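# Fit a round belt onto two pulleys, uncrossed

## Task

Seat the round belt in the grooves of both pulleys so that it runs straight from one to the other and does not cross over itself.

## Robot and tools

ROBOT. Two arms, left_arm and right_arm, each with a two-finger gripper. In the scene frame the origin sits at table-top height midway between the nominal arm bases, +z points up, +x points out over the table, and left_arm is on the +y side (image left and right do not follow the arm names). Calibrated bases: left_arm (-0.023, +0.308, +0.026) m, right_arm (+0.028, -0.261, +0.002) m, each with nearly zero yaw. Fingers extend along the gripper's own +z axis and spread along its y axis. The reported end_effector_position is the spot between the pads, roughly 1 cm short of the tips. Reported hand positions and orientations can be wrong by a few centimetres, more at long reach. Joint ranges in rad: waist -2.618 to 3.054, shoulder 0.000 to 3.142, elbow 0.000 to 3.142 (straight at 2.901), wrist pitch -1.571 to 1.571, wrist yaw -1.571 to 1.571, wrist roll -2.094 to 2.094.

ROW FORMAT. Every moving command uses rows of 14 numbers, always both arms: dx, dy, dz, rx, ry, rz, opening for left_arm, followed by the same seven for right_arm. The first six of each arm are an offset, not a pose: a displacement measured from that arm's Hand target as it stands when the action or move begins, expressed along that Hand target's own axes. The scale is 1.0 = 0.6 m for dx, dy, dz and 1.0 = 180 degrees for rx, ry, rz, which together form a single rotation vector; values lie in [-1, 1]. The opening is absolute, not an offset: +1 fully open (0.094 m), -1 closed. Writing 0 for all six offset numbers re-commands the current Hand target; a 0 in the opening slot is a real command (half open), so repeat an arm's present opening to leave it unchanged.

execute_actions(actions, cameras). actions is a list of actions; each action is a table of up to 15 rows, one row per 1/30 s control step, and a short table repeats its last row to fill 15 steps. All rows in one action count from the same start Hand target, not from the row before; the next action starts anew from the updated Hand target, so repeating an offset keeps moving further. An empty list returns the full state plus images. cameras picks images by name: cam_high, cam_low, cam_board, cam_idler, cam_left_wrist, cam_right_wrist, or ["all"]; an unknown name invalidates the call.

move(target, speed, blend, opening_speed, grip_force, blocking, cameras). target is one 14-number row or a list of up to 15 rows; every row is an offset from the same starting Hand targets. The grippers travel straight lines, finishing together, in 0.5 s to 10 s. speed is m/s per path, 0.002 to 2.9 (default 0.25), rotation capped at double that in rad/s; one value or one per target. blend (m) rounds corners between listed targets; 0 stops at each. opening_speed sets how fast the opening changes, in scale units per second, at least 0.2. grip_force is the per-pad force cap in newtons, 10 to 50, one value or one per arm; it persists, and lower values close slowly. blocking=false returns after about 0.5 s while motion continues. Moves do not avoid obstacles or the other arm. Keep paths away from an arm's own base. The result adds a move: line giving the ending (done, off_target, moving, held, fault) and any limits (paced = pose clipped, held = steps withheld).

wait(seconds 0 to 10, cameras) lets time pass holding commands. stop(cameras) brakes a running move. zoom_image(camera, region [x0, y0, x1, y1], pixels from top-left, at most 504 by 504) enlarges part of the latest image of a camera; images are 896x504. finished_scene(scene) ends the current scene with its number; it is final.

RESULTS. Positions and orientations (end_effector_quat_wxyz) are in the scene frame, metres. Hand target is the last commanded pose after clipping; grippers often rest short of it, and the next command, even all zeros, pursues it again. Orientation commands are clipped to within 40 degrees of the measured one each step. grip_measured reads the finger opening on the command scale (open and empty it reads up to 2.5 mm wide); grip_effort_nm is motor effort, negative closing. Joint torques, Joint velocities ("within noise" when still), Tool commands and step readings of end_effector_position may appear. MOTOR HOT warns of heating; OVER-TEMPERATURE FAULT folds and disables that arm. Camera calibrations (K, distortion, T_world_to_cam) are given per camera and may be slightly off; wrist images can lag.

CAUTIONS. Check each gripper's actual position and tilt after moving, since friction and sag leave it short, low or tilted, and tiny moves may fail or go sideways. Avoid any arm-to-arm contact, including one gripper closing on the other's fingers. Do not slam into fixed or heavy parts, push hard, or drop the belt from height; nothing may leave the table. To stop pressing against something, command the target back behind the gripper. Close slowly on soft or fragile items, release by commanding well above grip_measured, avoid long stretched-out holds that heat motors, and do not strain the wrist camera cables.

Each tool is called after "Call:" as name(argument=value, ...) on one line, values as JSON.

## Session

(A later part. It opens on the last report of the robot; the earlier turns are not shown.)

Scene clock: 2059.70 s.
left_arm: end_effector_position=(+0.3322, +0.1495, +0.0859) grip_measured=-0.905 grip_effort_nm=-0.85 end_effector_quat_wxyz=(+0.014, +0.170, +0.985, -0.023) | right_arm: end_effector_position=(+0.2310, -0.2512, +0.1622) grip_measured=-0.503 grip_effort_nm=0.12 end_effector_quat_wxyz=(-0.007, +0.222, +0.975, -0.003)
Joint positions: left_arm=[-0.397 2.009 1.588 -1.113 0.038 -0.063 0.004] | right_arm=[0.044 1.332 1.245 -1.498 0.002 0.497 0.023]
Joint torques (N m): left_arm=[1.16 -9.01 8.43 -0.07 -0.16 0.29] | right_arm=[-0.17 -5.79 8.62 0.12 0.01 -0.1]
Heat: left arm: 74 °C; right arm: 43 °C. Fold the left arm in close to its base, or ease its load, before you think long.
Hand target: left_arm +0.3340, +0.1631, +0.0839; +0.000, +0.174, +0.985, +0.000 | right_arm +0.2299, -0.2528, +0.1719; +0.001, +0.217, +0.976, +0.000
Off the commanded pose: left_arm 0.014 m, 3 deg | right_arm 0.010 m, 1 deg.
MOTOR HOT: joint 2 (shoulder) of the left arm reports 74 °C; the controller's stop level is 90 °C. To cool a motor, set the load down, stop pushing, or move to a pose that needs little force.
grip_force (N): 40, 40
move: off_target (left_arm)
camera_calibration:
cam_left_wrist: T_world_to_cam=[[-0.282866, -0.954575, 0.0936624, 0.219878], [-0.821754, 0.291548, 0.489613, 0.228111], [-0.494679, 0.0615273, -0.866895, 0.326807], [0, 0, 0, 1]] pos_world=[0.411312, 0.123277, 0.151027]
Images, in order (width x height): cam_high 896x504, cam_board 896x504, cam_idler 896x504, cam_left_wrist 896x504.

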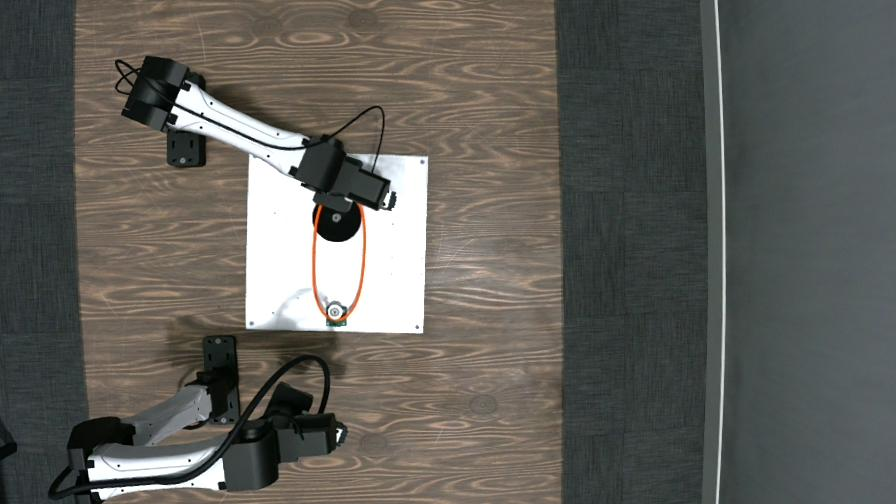

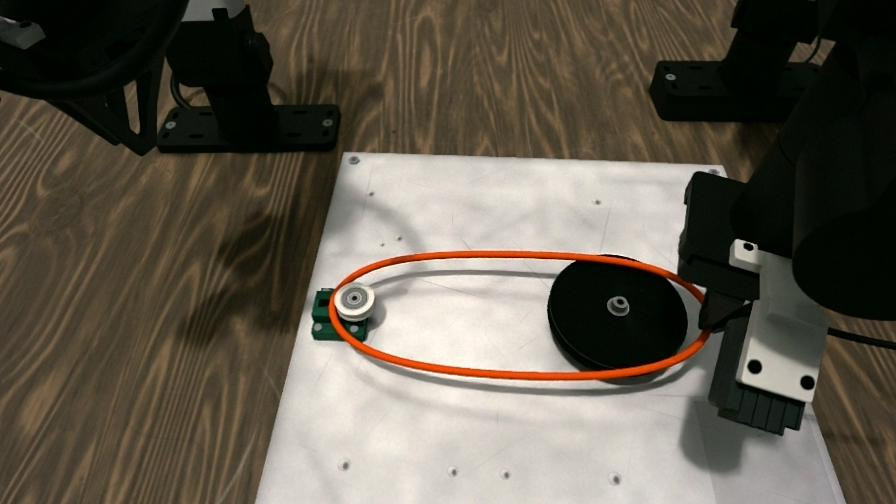

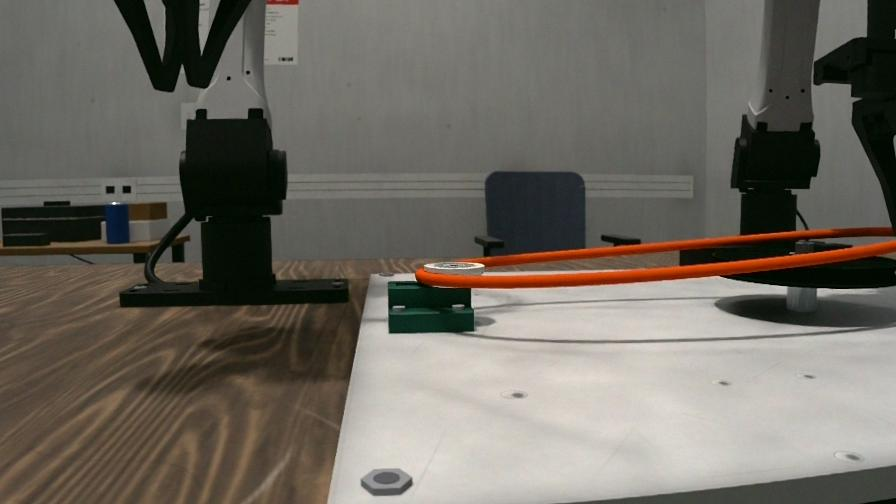

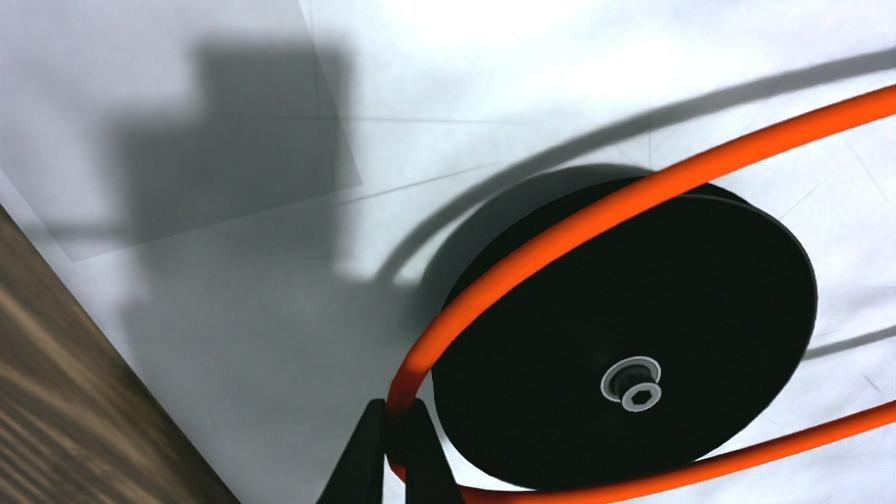

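Call:
move(target=[0,0,0.035,0,0,0,-0.97,0,0,0,0,0,0,-0.5], speed=0.1, cameras=["cam_left_wrist","cam_idler","cam_board"])

Call:
zoom_image(camera="cam_idler", region=[640, 200, 896, 360])

Call:
zoom_image(camera="cam_board", region=[480, 200, 780, 430])

Scene clock: 2072.27 s.
left_arm: end_effector_position=(+0.3309, +0.1501, +0.0746) grip_measured=-0.905 grip_effort_nm=-0.85 end_effector_quat_wxyz=(+0.005, +0.169, +0.985, -0.021) | right_arm: end_effector_position=(+0.2310, -0.2512, +0.1622) grip_measured=-0.503 grip_effort_nm=0.12 end_effector_quat_wxyz=(-0.007, +0.222, +0.975, -0.003)
Joint positions: left_arm=[-0.397 2.028 1.572 -1.095 0.038 -0.063 0.004] | right_arm=[0.044 1.332 1.245 -1.498 0.002 0.497 0.023]
Joint torques (N m): left_arm=[0.98 -9.26 4.74 0.56 -0.25 0.25] | right_arm=[-0.18 -5.79 8.61 0.12 0.01 -0.1]
Heat: left arm: 70 °C; right arm: 43 °C.
Hand target: left_arm +0.3340, +0.1631, +0.0630; +0.000, +0.174, +0.985, +0.000 | right_arm +0.2299, -0.2528, +0.1719; +0.001, +0.217, +0.976, +0.000
Off the commanded pose: left_arm 0.018 m, 3 deg | right_arm 0.010 m, 1 deg.
MOTOR HOT: cleared for the motors of the left arm.
grip_force (N): 40, 40
move: off_target (left_arm)
camera_calibration:
cam_left_wrist: T_world_to_cam=[[-0.281412, -0.955195, 0.0917054, 0.220857], [-0.813767, 0.2882, 0.504701, 0.229167], [-0.508518, 0.0674021, -0.858409, 0.319479], [0, 0, 0, 1]] pos_world=[0.411101, 0.123382, 0.138329]
Images, in order (width x height): cam_board 896x504, cam_idler 896x504, cam_left_wrist 896x504.

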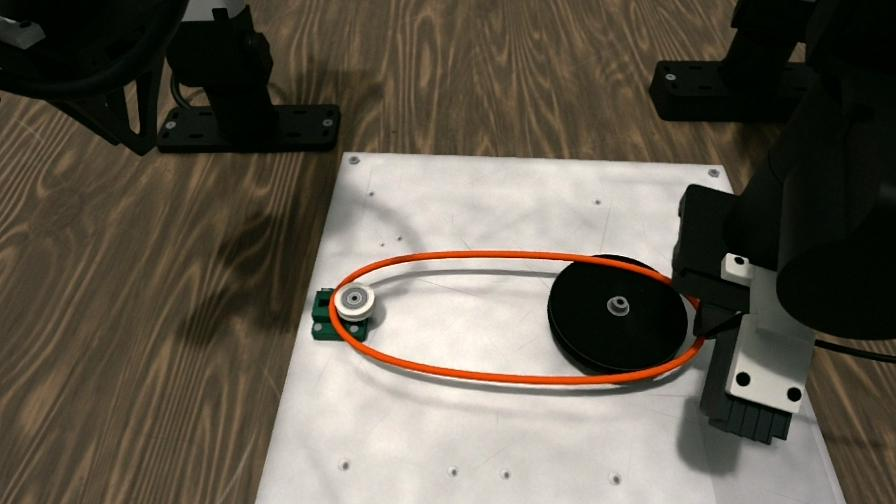

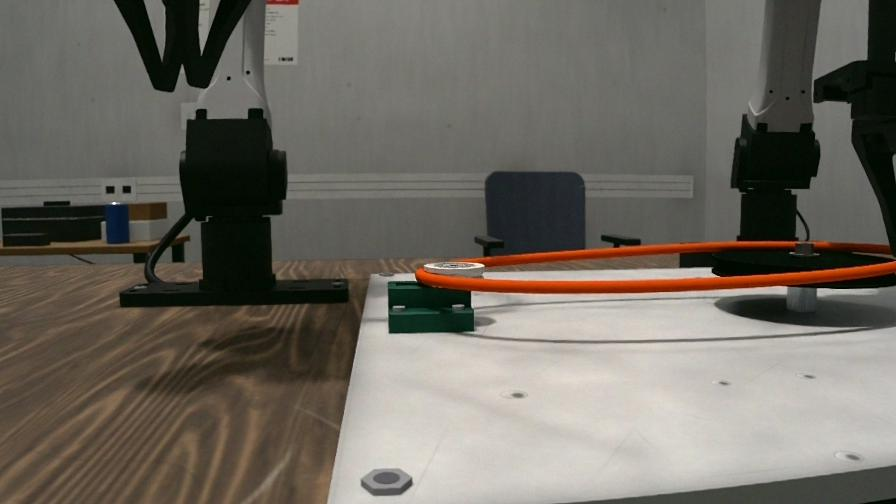

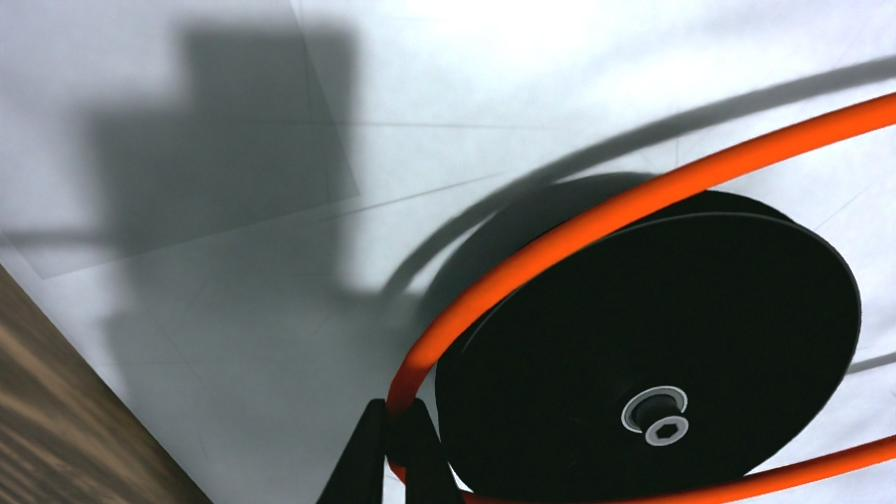

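Scaled by 1.969 from the camera's 896x504 image, which has a finer 1280x720 frame.

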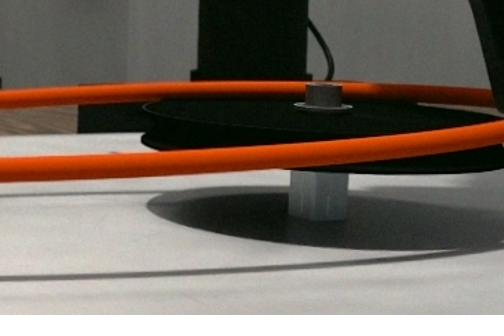

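Scaled by 1.680 from the camera's 896x504 image, which has a finer 1280x720 frame.

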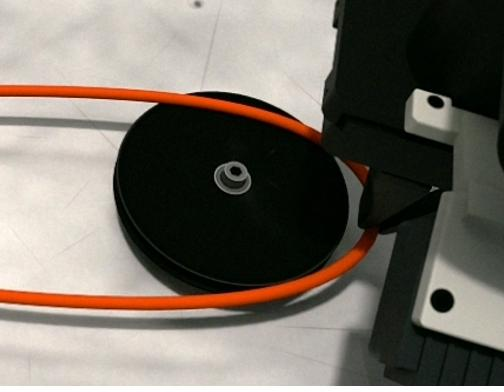

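Call:
move(target=[0.006,-0.0128,-0.0033,0,0,-0.02,-0.97,0,0,0,0,0,0,-0.5], speed=0.08, cameras=["cam_left_wrist","cam_idler","cam_board"])

Call:
zoom_image(camera="cam_idler", region=[640, 200, 896, 360])

Call:
zoom_image(camera="cam_board", region=[480, 200, 780, 430])

Scene clock: 2083.87 s.
left_arm: end_effector_position=(+0.3275, +0.1488, +0.0719) grip_measured=-0.905 grip_effort_nm=-0.85 end_effector_quat_wxyz=(+0.001, +0.151, +0.988, -0.020) | right_arm: end_effector_position=(+0.2310, -0.2512, +0.1622) grip_measured=-0.503 grip_effort_nm=0.12 end_effector_quat_wxyz=(-0.007, +0.222, +0.975, -0.003)
Joint positions: left_arm=[-0.404 2.028 1.561 -1.092 0.038 -0.108 0.004] | right_arm=[0.044 1.332 1.245 -1.498 0.002 0.497 0.023]
Joint torques (N m): left_arm=[-0.09 -10.48 4.83 0.43 -0.27 -0.15] | right_arm=[-0.17 -5.79 8.61 0.11 0.01 -0.1]
Heat: left arm: 66 °C; right arm: 43 °C.
Hand target: left_arm +0.3279, +0.1571, +0.0649; +0.000, +0.143, +0.990, +0.000 | right_arm +0.2299, -0.2528, +0.1719; +0.001, +0.217, +0.976, +0.000
Off the commanded pose: left_arm 0.011 m, 2 deg | right_arm 0.010 m, 1 deg.
grip_force (N): 40, 40
move: off_target (left_arm)
camera_calibration:
cam_left_wrist: T_world_to_cam=[[-0.24402, -0.965487, 0.0910484, 0.208279], [-0.819418, 0.25549, 0.513108, 0.234294], [-0.51866, 0.050602, -0.853482, 0.320934], [0, 0, 0, 1]] pos_world=[0.409265, 0.124991, 0.13473]
Images, in order (width x height): cam_board 896x504, cam_idler 896x504, cam_left_wrist 896x504.

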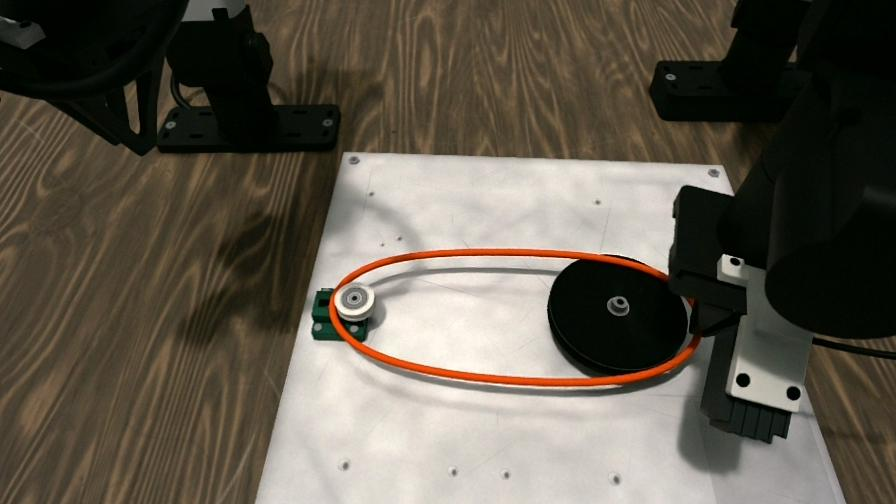

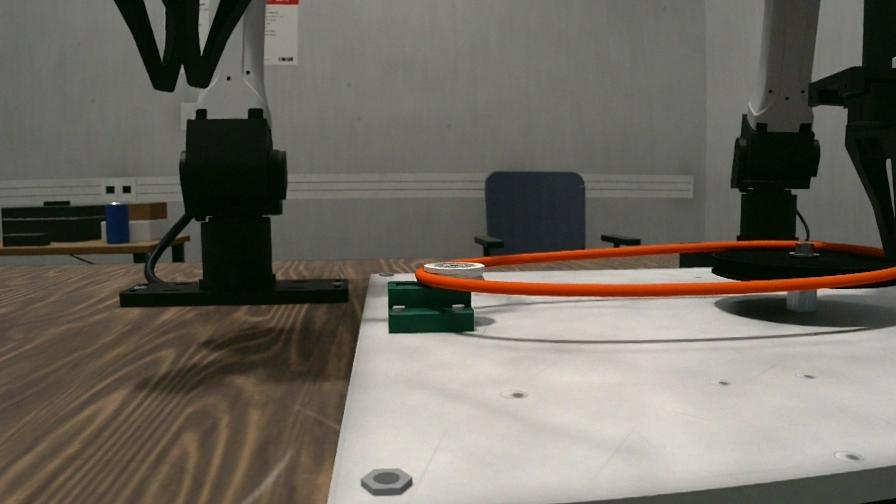

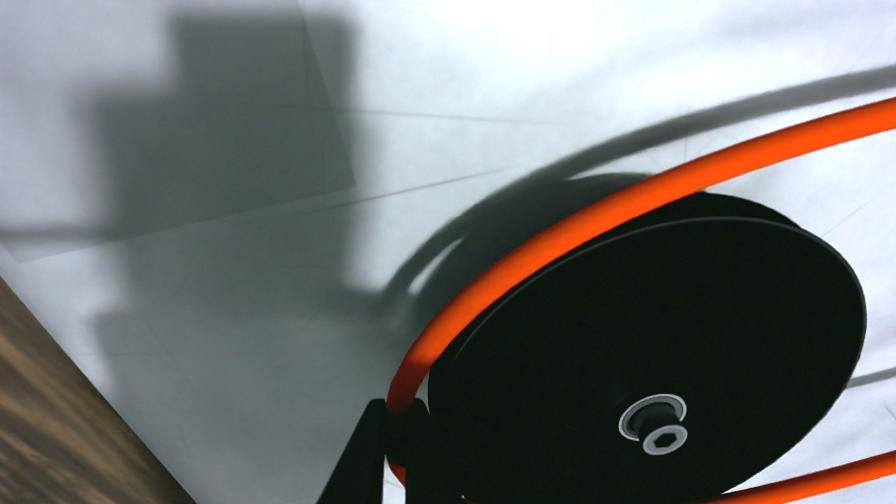

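Scaled by 1.969 from the camera's 896x504 image, which has a finer 1280x720 frame.

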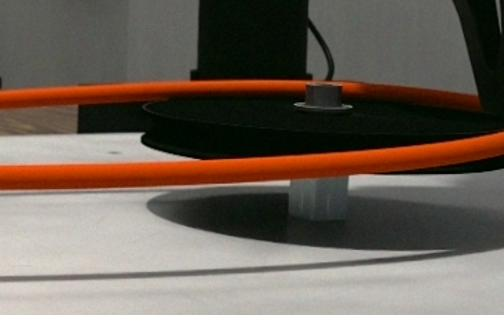

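Scaled by 1.680 from the camera's 896x504 image, which has a finer 1280x720 frame.

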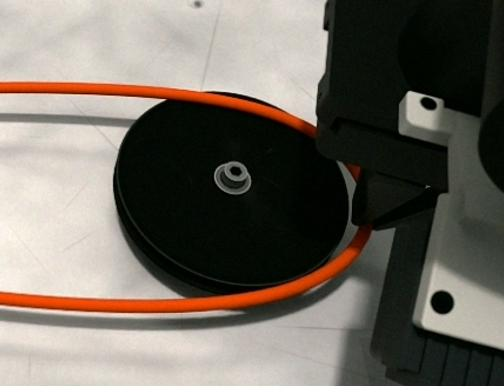

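Call:
move(target=[[0,0,0,0,0,0,-0.75,0,0,0,0,0,0,-0.5],[0.0532,-0.008,-0.0167,0,0,-0.136,-0.75,0,0,0,0,0,0,-0.5]], speed=0.07, opening_speed=0.5, cameras=["cam_left_wrist","cam_idler","cam_board"])

Call:
zoom_image(camera="cam_idler", region=[640, 200, 896, 360])

Call:
zoom_image(camera="cam_board", region=[480, 200, 780, 430])

Scene clock: 2102.10 s.
left_arm: end_effector_position=(+0.3025, +0.1524, +0.0682) grip_measured=-0.752 grip_effort_nm=0.08 end_effector_quat_wxyz=(-0.004, -0.062, +0.998, -0.015) | right_arm: end_effector_position=(+0.2310, -0.2512, +0.1622) grip_measured=-0.503 grip_effort_nm=0.12 end_effector_quat_wxyz=(-0.007, +0.222, +0.975, -0.003)
Joint positions: left_arm=[-0.426 1.946 1.429 -1.046 0.031 -0.557 0.012] | right_arm=[0.044 1.332 1.245 -1.498 0.002 0.497 0.023]
Joint torques (N m): left_arm=[-0.31 -13.24 4.55 0.18 -0.11 -0.21] | right_arm=[-0.18 -5.79 8.61 0.11 0.01 -0.1]
Heat: left arm: 65 °C; right arm: 43 °C.
Hand target: left_arm +0.2960, +0.1616, +0.0749; -0.001, -0.071, +0.997, +0.000 | right_arm +0.2299, -0.2528, +0.1719; +0.001, +0.217, +0.976, +0.000
Off the commanded pose: left_arm 0.013 m, 2 deg | right_arm 0.010 m, 1 deg.
grip_force (N): 40, 40
move: off_target (left_arm)
camera_calibration:
cam_left_wrist: T_world_to_cam=[[0.179425, -0.980462, 0.0806284, 0.0808415], [-0.841803, -0.110603, 0.528332, 0.276253], [-0.509092, -0.162669, -0.845201, 0.333661], [0, 0, 0, 1]] pos_world=[0.38791, 0.164093, 0.129539]
Images, in order (width x height): cam_board 896x504, cam_idler 896x504, cam_left_wrist 896x504.

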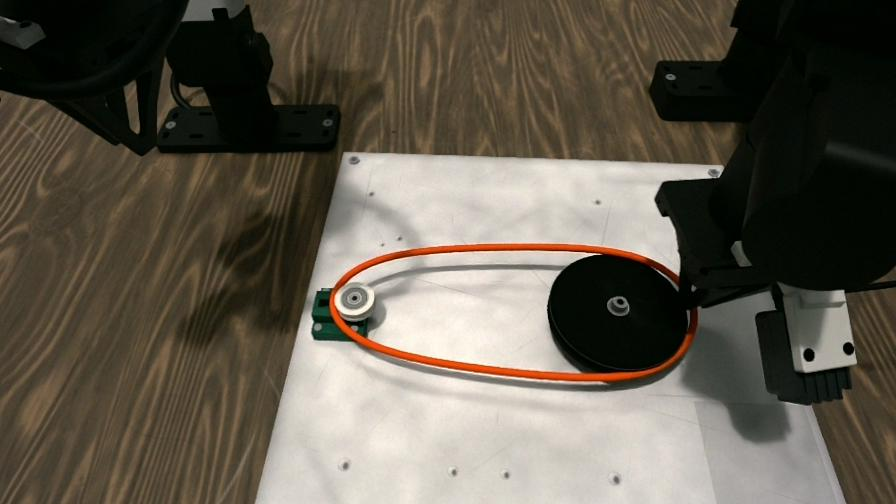

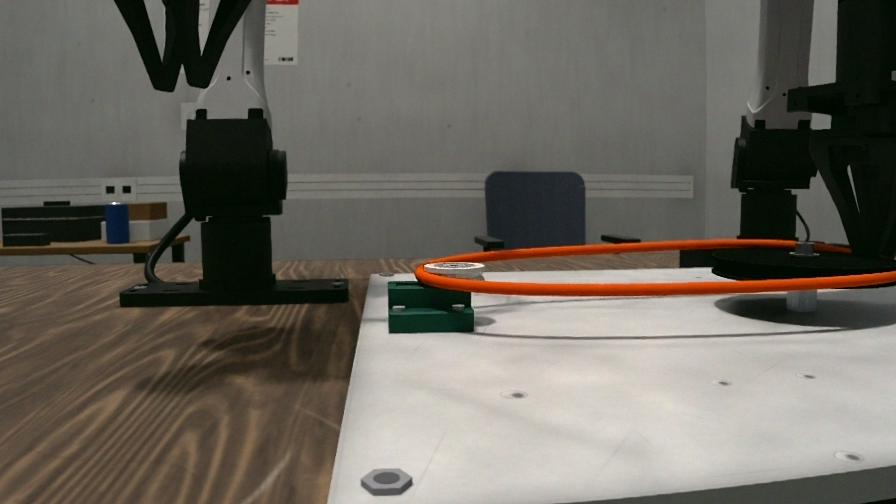

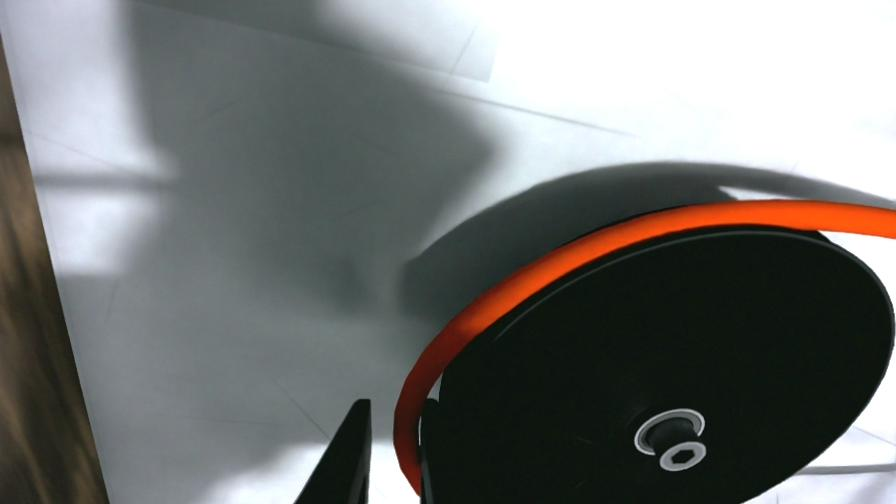

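Scaled by 1.969 from the camera's 896x504 image, which has a finer 1280x720 frame.

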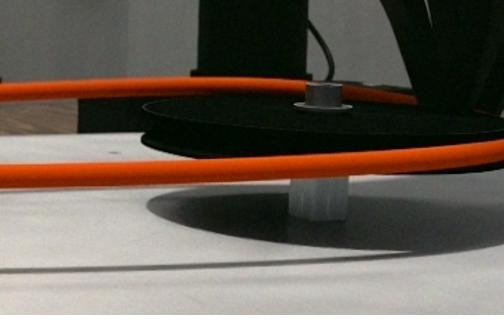

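Scaled by 1.680 from the camera's 896x504 image, which has a finer 1280x720 frame.

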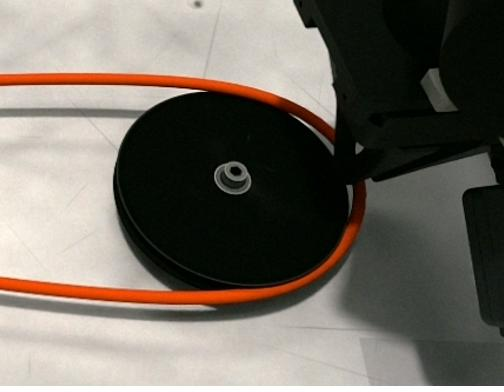

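Call:
move(target=[0.0555,-0.0117,-0.0067,0,0,-0.133,-0.75,0,0,0,0,0,0,-0.5], speed=0.07, cameras=["cam_left_wrist","cam_idler","cam_board"])

Call:
zoom_image(camera="cam_idler", region=[640, 200, 896, 360])

Call:
zoom_image(camera="cam_board", region=[480, 200, 780, 430])

Scene clock: 2115.70 s.
left_arm: end_effector_position=(+0.2743, +0.1396, +0.0727) grip_measured=-0.752 grip_effort_nm=0.08 end_effector_quat_wxyz=(-0.003, -0.271, +0.962, -0.019) | right_arm: end_effector_position=(+0.2310, -0.2512, +0.1622) grip_measured=-0.503 grip_effort_nm=0.12 end_effector_quat_wxyz=(-0.007, +0.222, +0.975, -0.003)
Joint positions: left_arm=[-0.495 1.859 1.328 -1.018 0.031 -1.049 0.012] | right_arm=[0.044 1.332 1.245 -1.498 0.002 0.497 0.023]
Joint torques (N m): left_arm=[-0.54 -12.63 4.37 0.11 -0.21 -0.14] | right_arm=[-0.18 -5.79 8.61 0.11 0.01 -0.1]
Heat: left arm: 68 °C; right arm: 43 °C.
Hand target: left_arm +0.2640, +0.1499, +0.0790; +0.000, -0.276, +0.961, +0.000 | right_arm +0.2299, -0.2528, +0.1719; +0.001, +0.217, +0.976, +0.000
Off the commanded pose: left_arm 0.016 m, 2 deg | right_arm 0.010 m, 1 deg.
grip_force (N): 40, 40
move: off_target (left_arm)
camera_calibration:
cam_left_wrist: T_world_to_cam=[[0.566638, -0.819566, 0.0850455, -0.0560454], [-0.720892, -0.44312, 0.532879, 0.261603], [-0.399044, -0.363258, -0.841907, 0.318648], [0, 0, 0, 1]] pos_world=[0.3475, 0.18574, 0.133636]
Images, in order (width x height): cam_board 896x504, cam_idler 896x504, cam_left_wrist 896x504.

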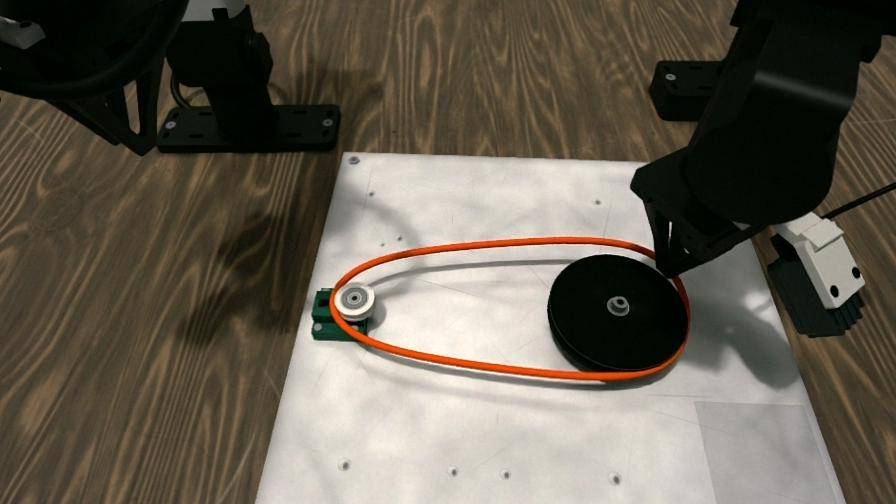

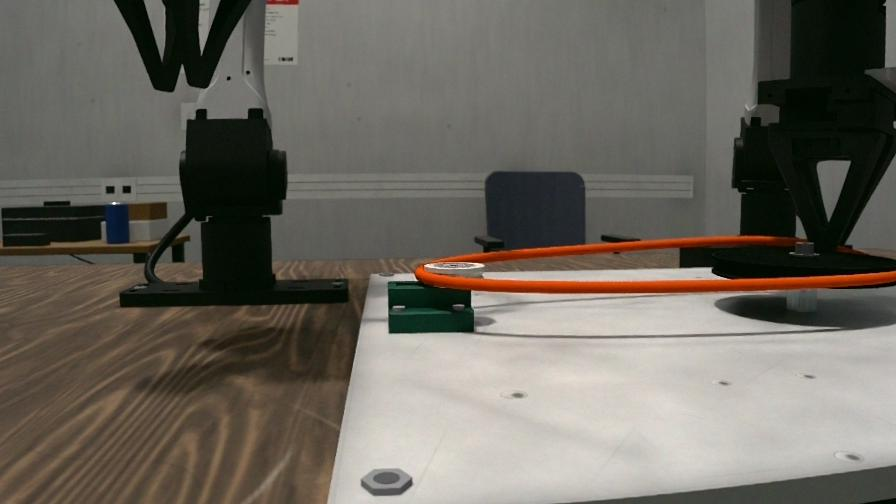

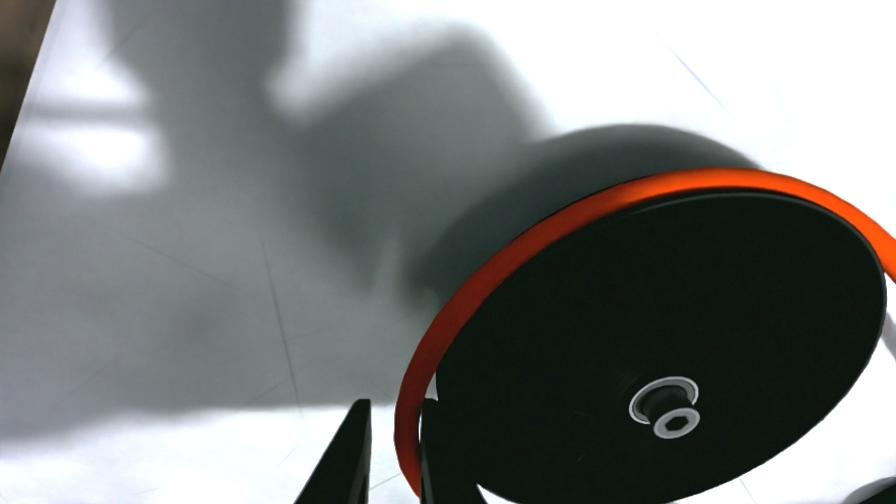

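Scaled by 1.969 from the camera's 896x504 image, which has a finer 1280x720 frame.

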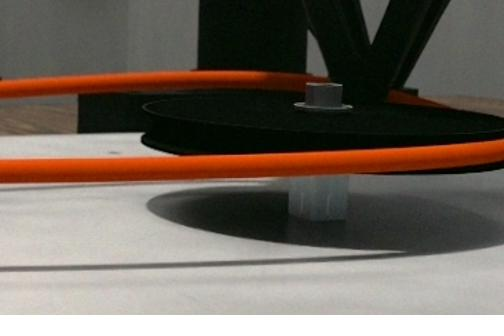

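Scaled by 1.680 from the camera's 896x504 image, which has a finer 1280x720 frame.

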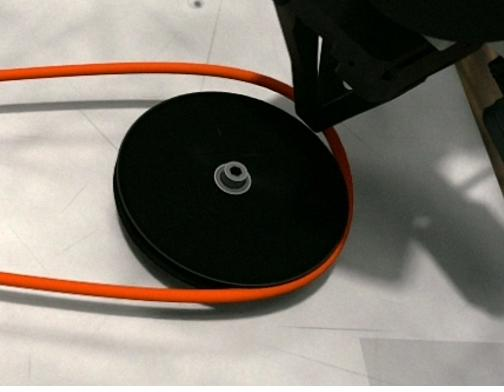

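Call:
move(target=[0.0532,-0.0158,0.0183,0,0,-0.1,-0.75,0,0,0,0,0,0,-0.5], speed=0.07, cameras=["cam_left_wrist","cam_idler","cam_board"])

Call:
zoom_image(camera="cam_idler", region=[640, 200, 896, 360])

Call:
zoom_image(camera="cam_board", region=[480, 200, 780, 430])

Scene clock: 2135.53 s.
left_arm: end_effector_position=(+0.2528, +0.1162, +0.0635) grip_measured=-0.752 grip_effort_nm=0.08 end_effector_quat_wxyz=(-0.002, -0.415, +0.910, -0.016) | right_arm: end_effector_position=(+0.2310, -0.2512, +0.1622) grip_measured=-0.503 grip_effort_nm=0.12 end_effector_quat_wxyz=(-0.007, +0.222, +0.975, -0.003)
Joint positions: left_arm=[-0.592 1.846 1.274 -0.974 0.02 -1.454 0.012] | right_arm=[0.044 1.332 1.245 -1.498 0.002 0.497 0.023]
Joint torques (N m): left_arm=[-0.75 -12.05 4.18 0.03 -0.11 -0.19] | right_arm=[-0.18 -5.79 8.61 0.11 0.01 -0.1]
Heat: left arm: 71 °C; right arm: 43 °C.
Hand target: left_arm +0.2420, +0.1250, +0.0681; +0.000, -0.423, +0.906, +0.000 | right_arm +0.2299, -0.2528, +0.1719; +0.001, +0.217, +0.976, +0.000
Off the commanded pose: left_arm 0.015 m, 2 deg | right_arm 0.010 m, 1 deg.
grip_force (N): 40, 40
move: off_target (left_arm)
camera_calibration:
cam_left_wrist: T_world_to_cam=[[0.788794, -0.609774, 0.0773231, -0.142294], [-0.549225, -0.642746, 0.534068, 0.220401], [-0.275962, -0.463738, -0.841898, 0.274437], [0, 0, 0, 1]] pos_world=[0.309025, 0.182161, 0.124342]
Images, in order (width x height): cam_board 896x504, cam_idler 896x504, cam_left_wrist 896x504.

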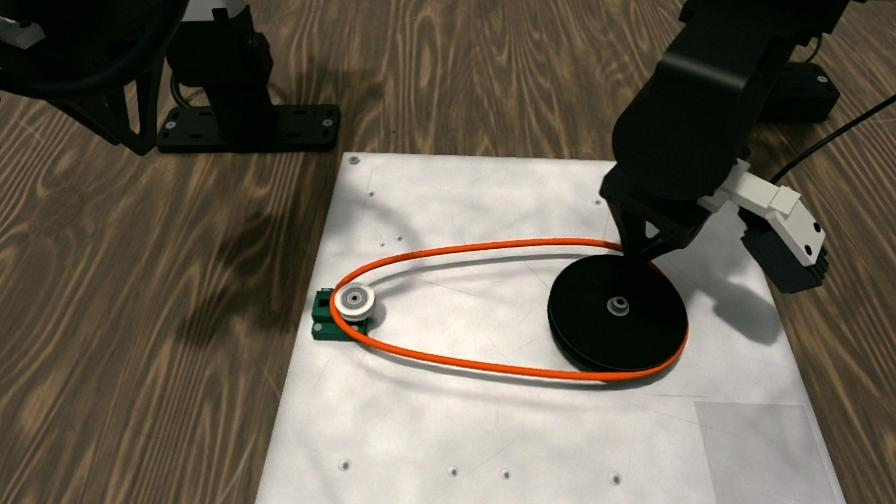

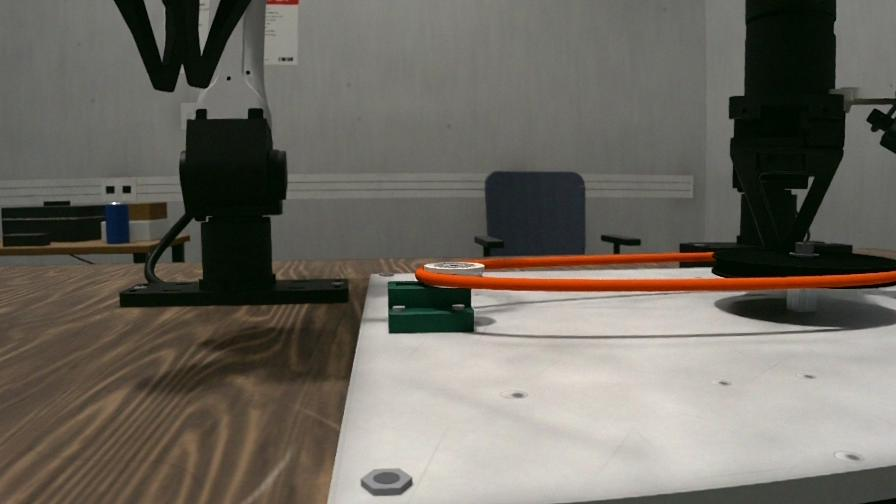

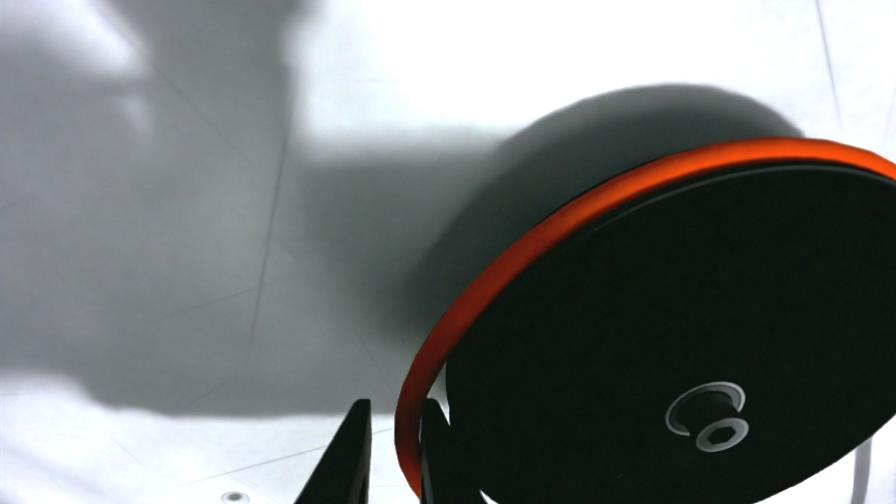

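Scaled by 1.969 from the camera's 896x504 image, which has a finer 1280x720 frame.

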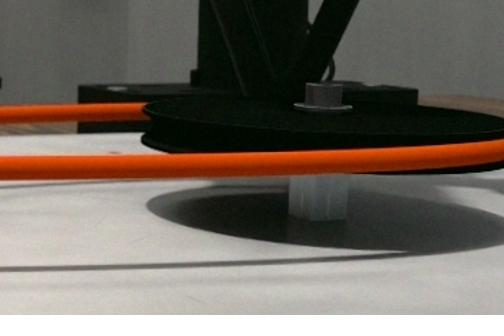

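Scaled by 1.680 from the camera's 896x504 image, which has a finer 1280x720 frame.

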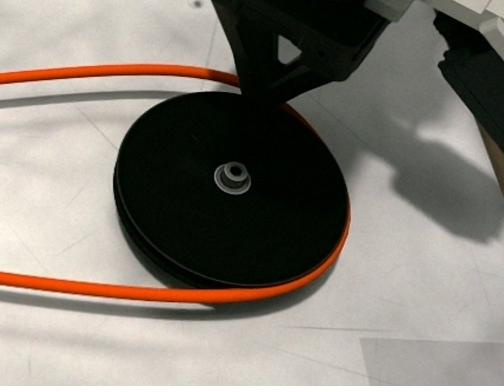

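Call:
move(target=[0.0513,-0.0452,-0.0033,0,0,-0.044,-0.75,0,0,0,0,0,0,-0.5], speed=0.07, cameras=["cam_left_wrist","cam_idler","cam_board"])

Call:
zoom_image(camera="cam_idler", region=[640, 200, 896, 360])

Call:
zoom_image(camera="cam_board", region=[480, 200, 780, 430])

Scene clock: 2159.17 s.
left_arm: end_effector_position=(+0.2453, +0.0830, +0.0704) grip_measured=-0.752 grip_effort_nm=0.08 end_effector_quat_wxyz=(+0.002, -0.476, +0.879, -0.016) | right_arm: end_effector_position=(+0.2310, -0.2512, +0.1622) grip_measured=-0.503 grip_effort_nm=0.12 end_effector_quat_wxyz=(-0.007, +0.222, +0.975, -0.003)
Joint positions: left_arm=[-0.688 1.884 1.352 -1.007 0.008 -1.688 0.012] | right_arm=[0.044 1.332 1.245 -1.498 0.002 0.497 0.023]
Joint torques (N m): left_arm=[-0.66 -7.84 8.2 0 -0.09 -0.19] | right_arm=[-0.17 -5.79 8.61 0.11 0.01 -0.1]
Heat: left arm: 72 °C; right arm: 43 °C.
Hand target: left_arm +0.2429, +0.0839, +0.0699; +0.000, -0.484, +0.875, +0.000 | right_arm +0.2299, -0.2528, +0.1719; +0.001, +0.217, +0.976, +0.000
Off the commanded pose: left_arm 0.003 m, 2 deg | right_arm 0.010 m, 1 deg.
grip_force (N): 40, 40
move: done
camera_calibration:
cam_left_wrist: T_world_to_cam=[[0.86415, -0.496655, 0.0811069, -0.185313], [-0.459561, -0.713166, 0.529337, 0.175519], [-0.205055, -0.4947, -0.844526, 0.248088], [0, 0, 0, 1]] pos_world=[0.291672, 0.155867, 0.131639]
Images, in order (width x height): cam_board 896x504, cam_idler 896x504, cam_left_wrist 896x504.

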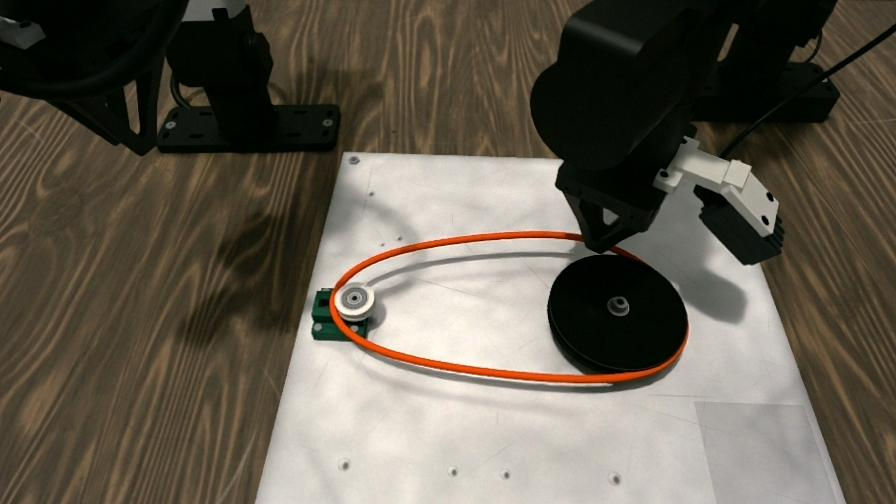

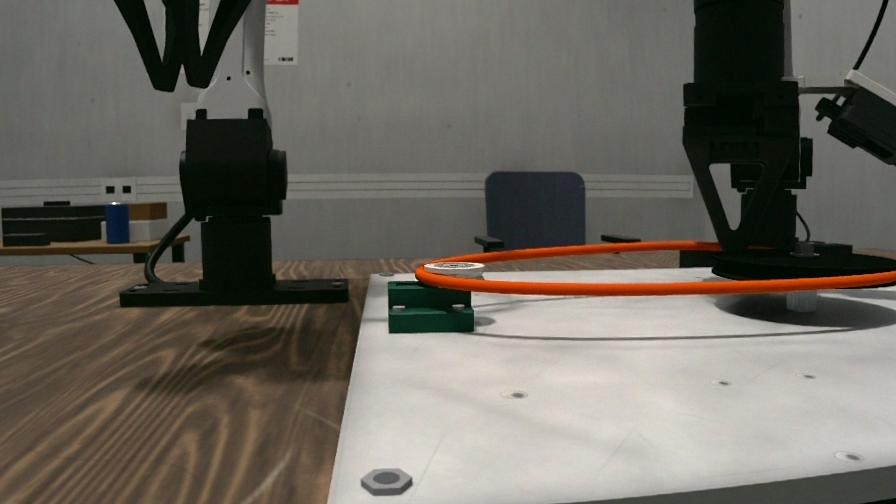

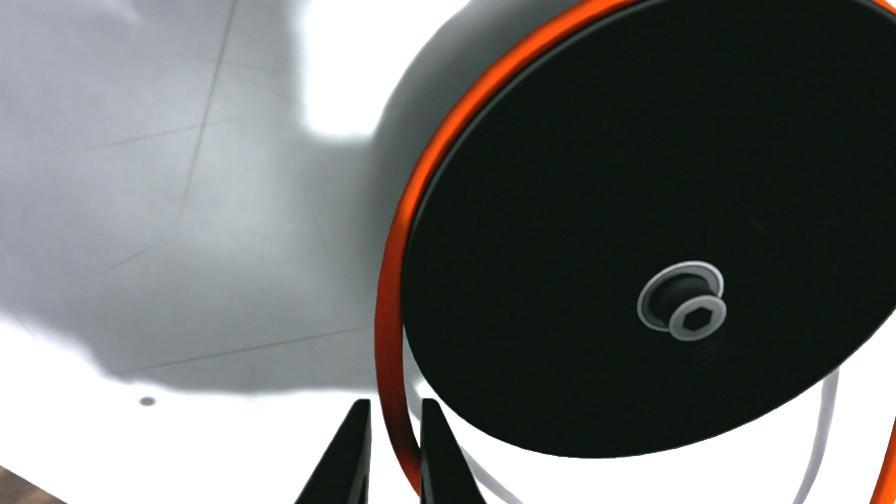

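Scaled by 1.969 from the camera's 896x504 image, which has a finer 1280x720 frame.

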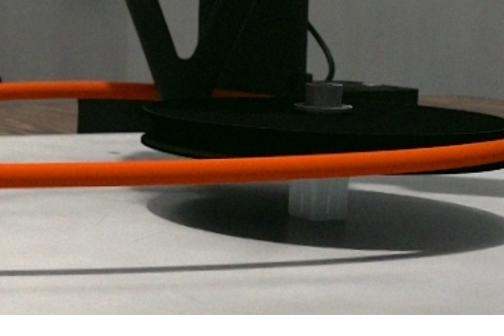

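Scaled by 1.680 from the camera's 896x504 image, which has a finer 1280x720 frame.

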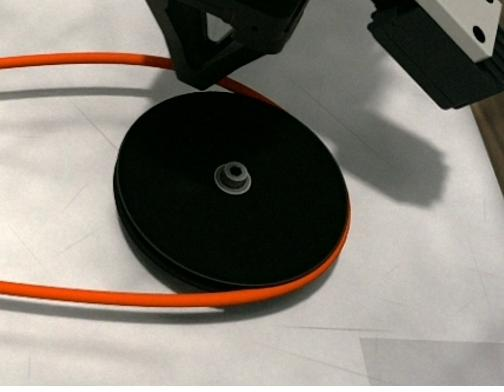

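Call:
move(target=[[0,0,0.02,0,0,0,-0.75,0,0,0,0,0,0,-0.5],[0,-0.0158,0.02,0,0,0,-0.75,0,0,0,0,0,0,-0.5]], speed=0.06, cameras=["cam_left_wrist","cam_idler","cam_board"])

Call:
zoom_image(camera="cam_idler", region=[640, 200, 896, 360])

Call:
zoom_image(camera="cam_left_wrist", region=[300, 220, 700, 504])

Scene clock: 2180.80 s.
left_arm: end_effector_position=(+0.2457, +0.0805, +0.0595) grip_measured=-0.752 grip_effort_nm=0.08 end_effector_quat_wxyz=(-0.005, -0.477, +0.879, -0.003) | right_arm: end_effector_position=(+0.2310, -0.2512, +0.1622) grip_measured=-0.503 grip_effort_nm=0.12 end_effector_quat_wxyz=(-0.007, +0.222, +0.975, -0.003)
Joint positions: left_arm=[-0.691 1.93 1.369 -1.009 0.012 -1.691 0.012] | right_arm=[0.044 1.332 1.245 -1.498 0.002 0.497 0.023]
Joint torques (N m): left_arm=[-0.2 -8.09 8.08 0.14 -0.04 -0.13] | right_arm=[-0.17 -5.79 8.61 0.11 0.01 -0.1]
Heat: left arm: 64 °C; right arm: 43 °C.
Hand target: left_arm +0.2510, +0.0789, +0.0580; +0.000, -0.484, +0.875, +0.000 | right_arm +0.2299, -0.2528, +0.1719; +0.001, +0.217, +0.976, +0.000
Off the commanded pose: left_arm 0.006 m, 1 deg | right_arm 0.010 m, 1 deg.
grip_force (N): 40, 40
move: done
camera_calibration:
cam_left_wrist: T_world_to_cam=[[0.866011, -0.497411, 0.0510592, -0.184589], [-0.44567, -0.721537, 0.529871, 0.176838], [-0.226723, -0.48163, -0.84654, 0.242091], [0, 0, 0, 1]] pos_world=[0.293555, 0.152377, 0.120663]
Images, in order (width x height): cam_board 896x504, cam_idler 896x504, cam_left_wrist 896x504.

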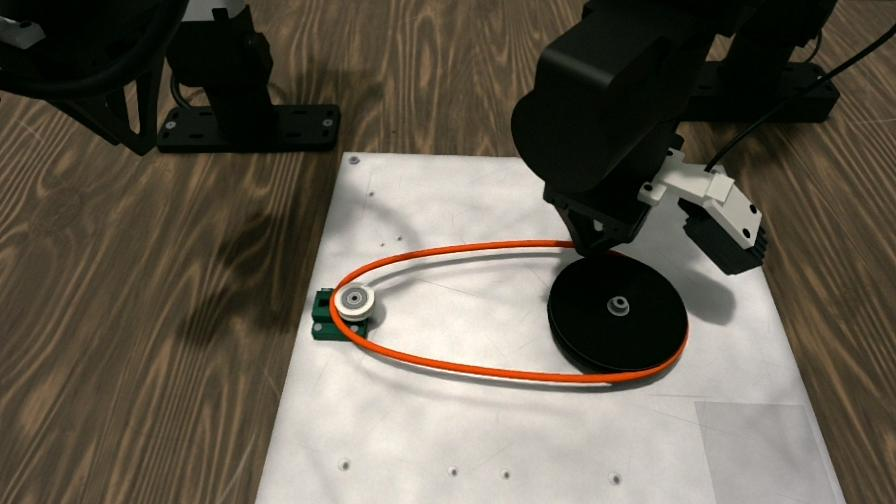

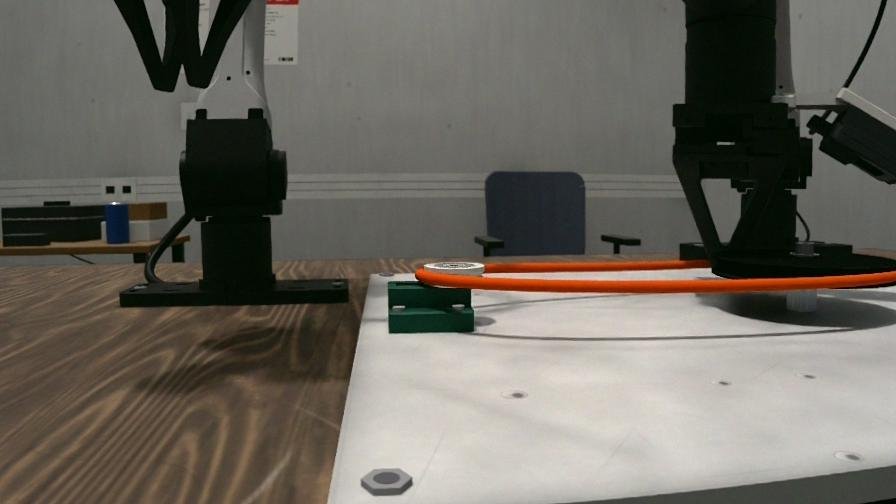

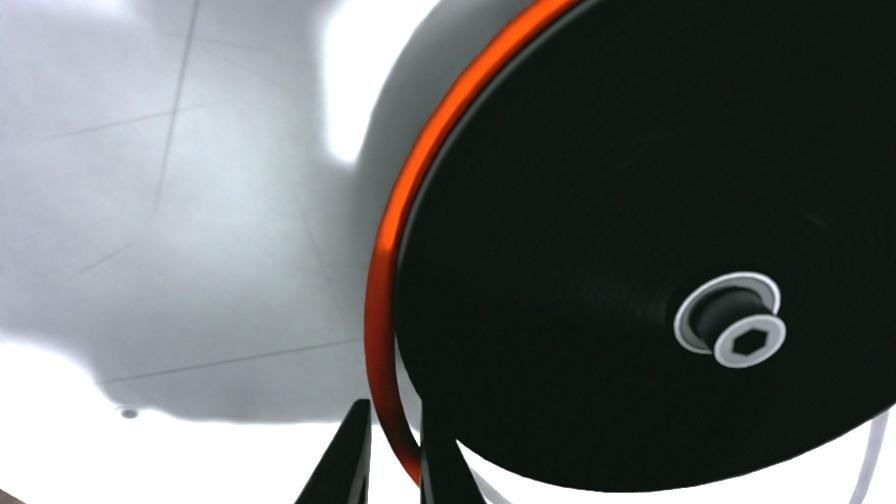

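Scaled by 1.969 from the camera's 896x504 image, which has a finer 1280x720 frame.

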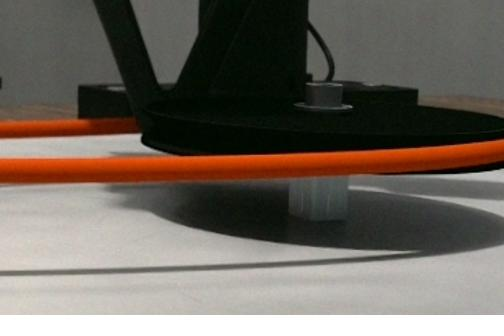

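Scaled by 1.260 from the camera's 896x504 image, which has a finer 1280x720 frame.

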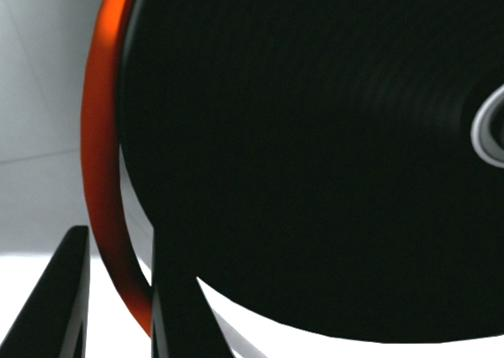

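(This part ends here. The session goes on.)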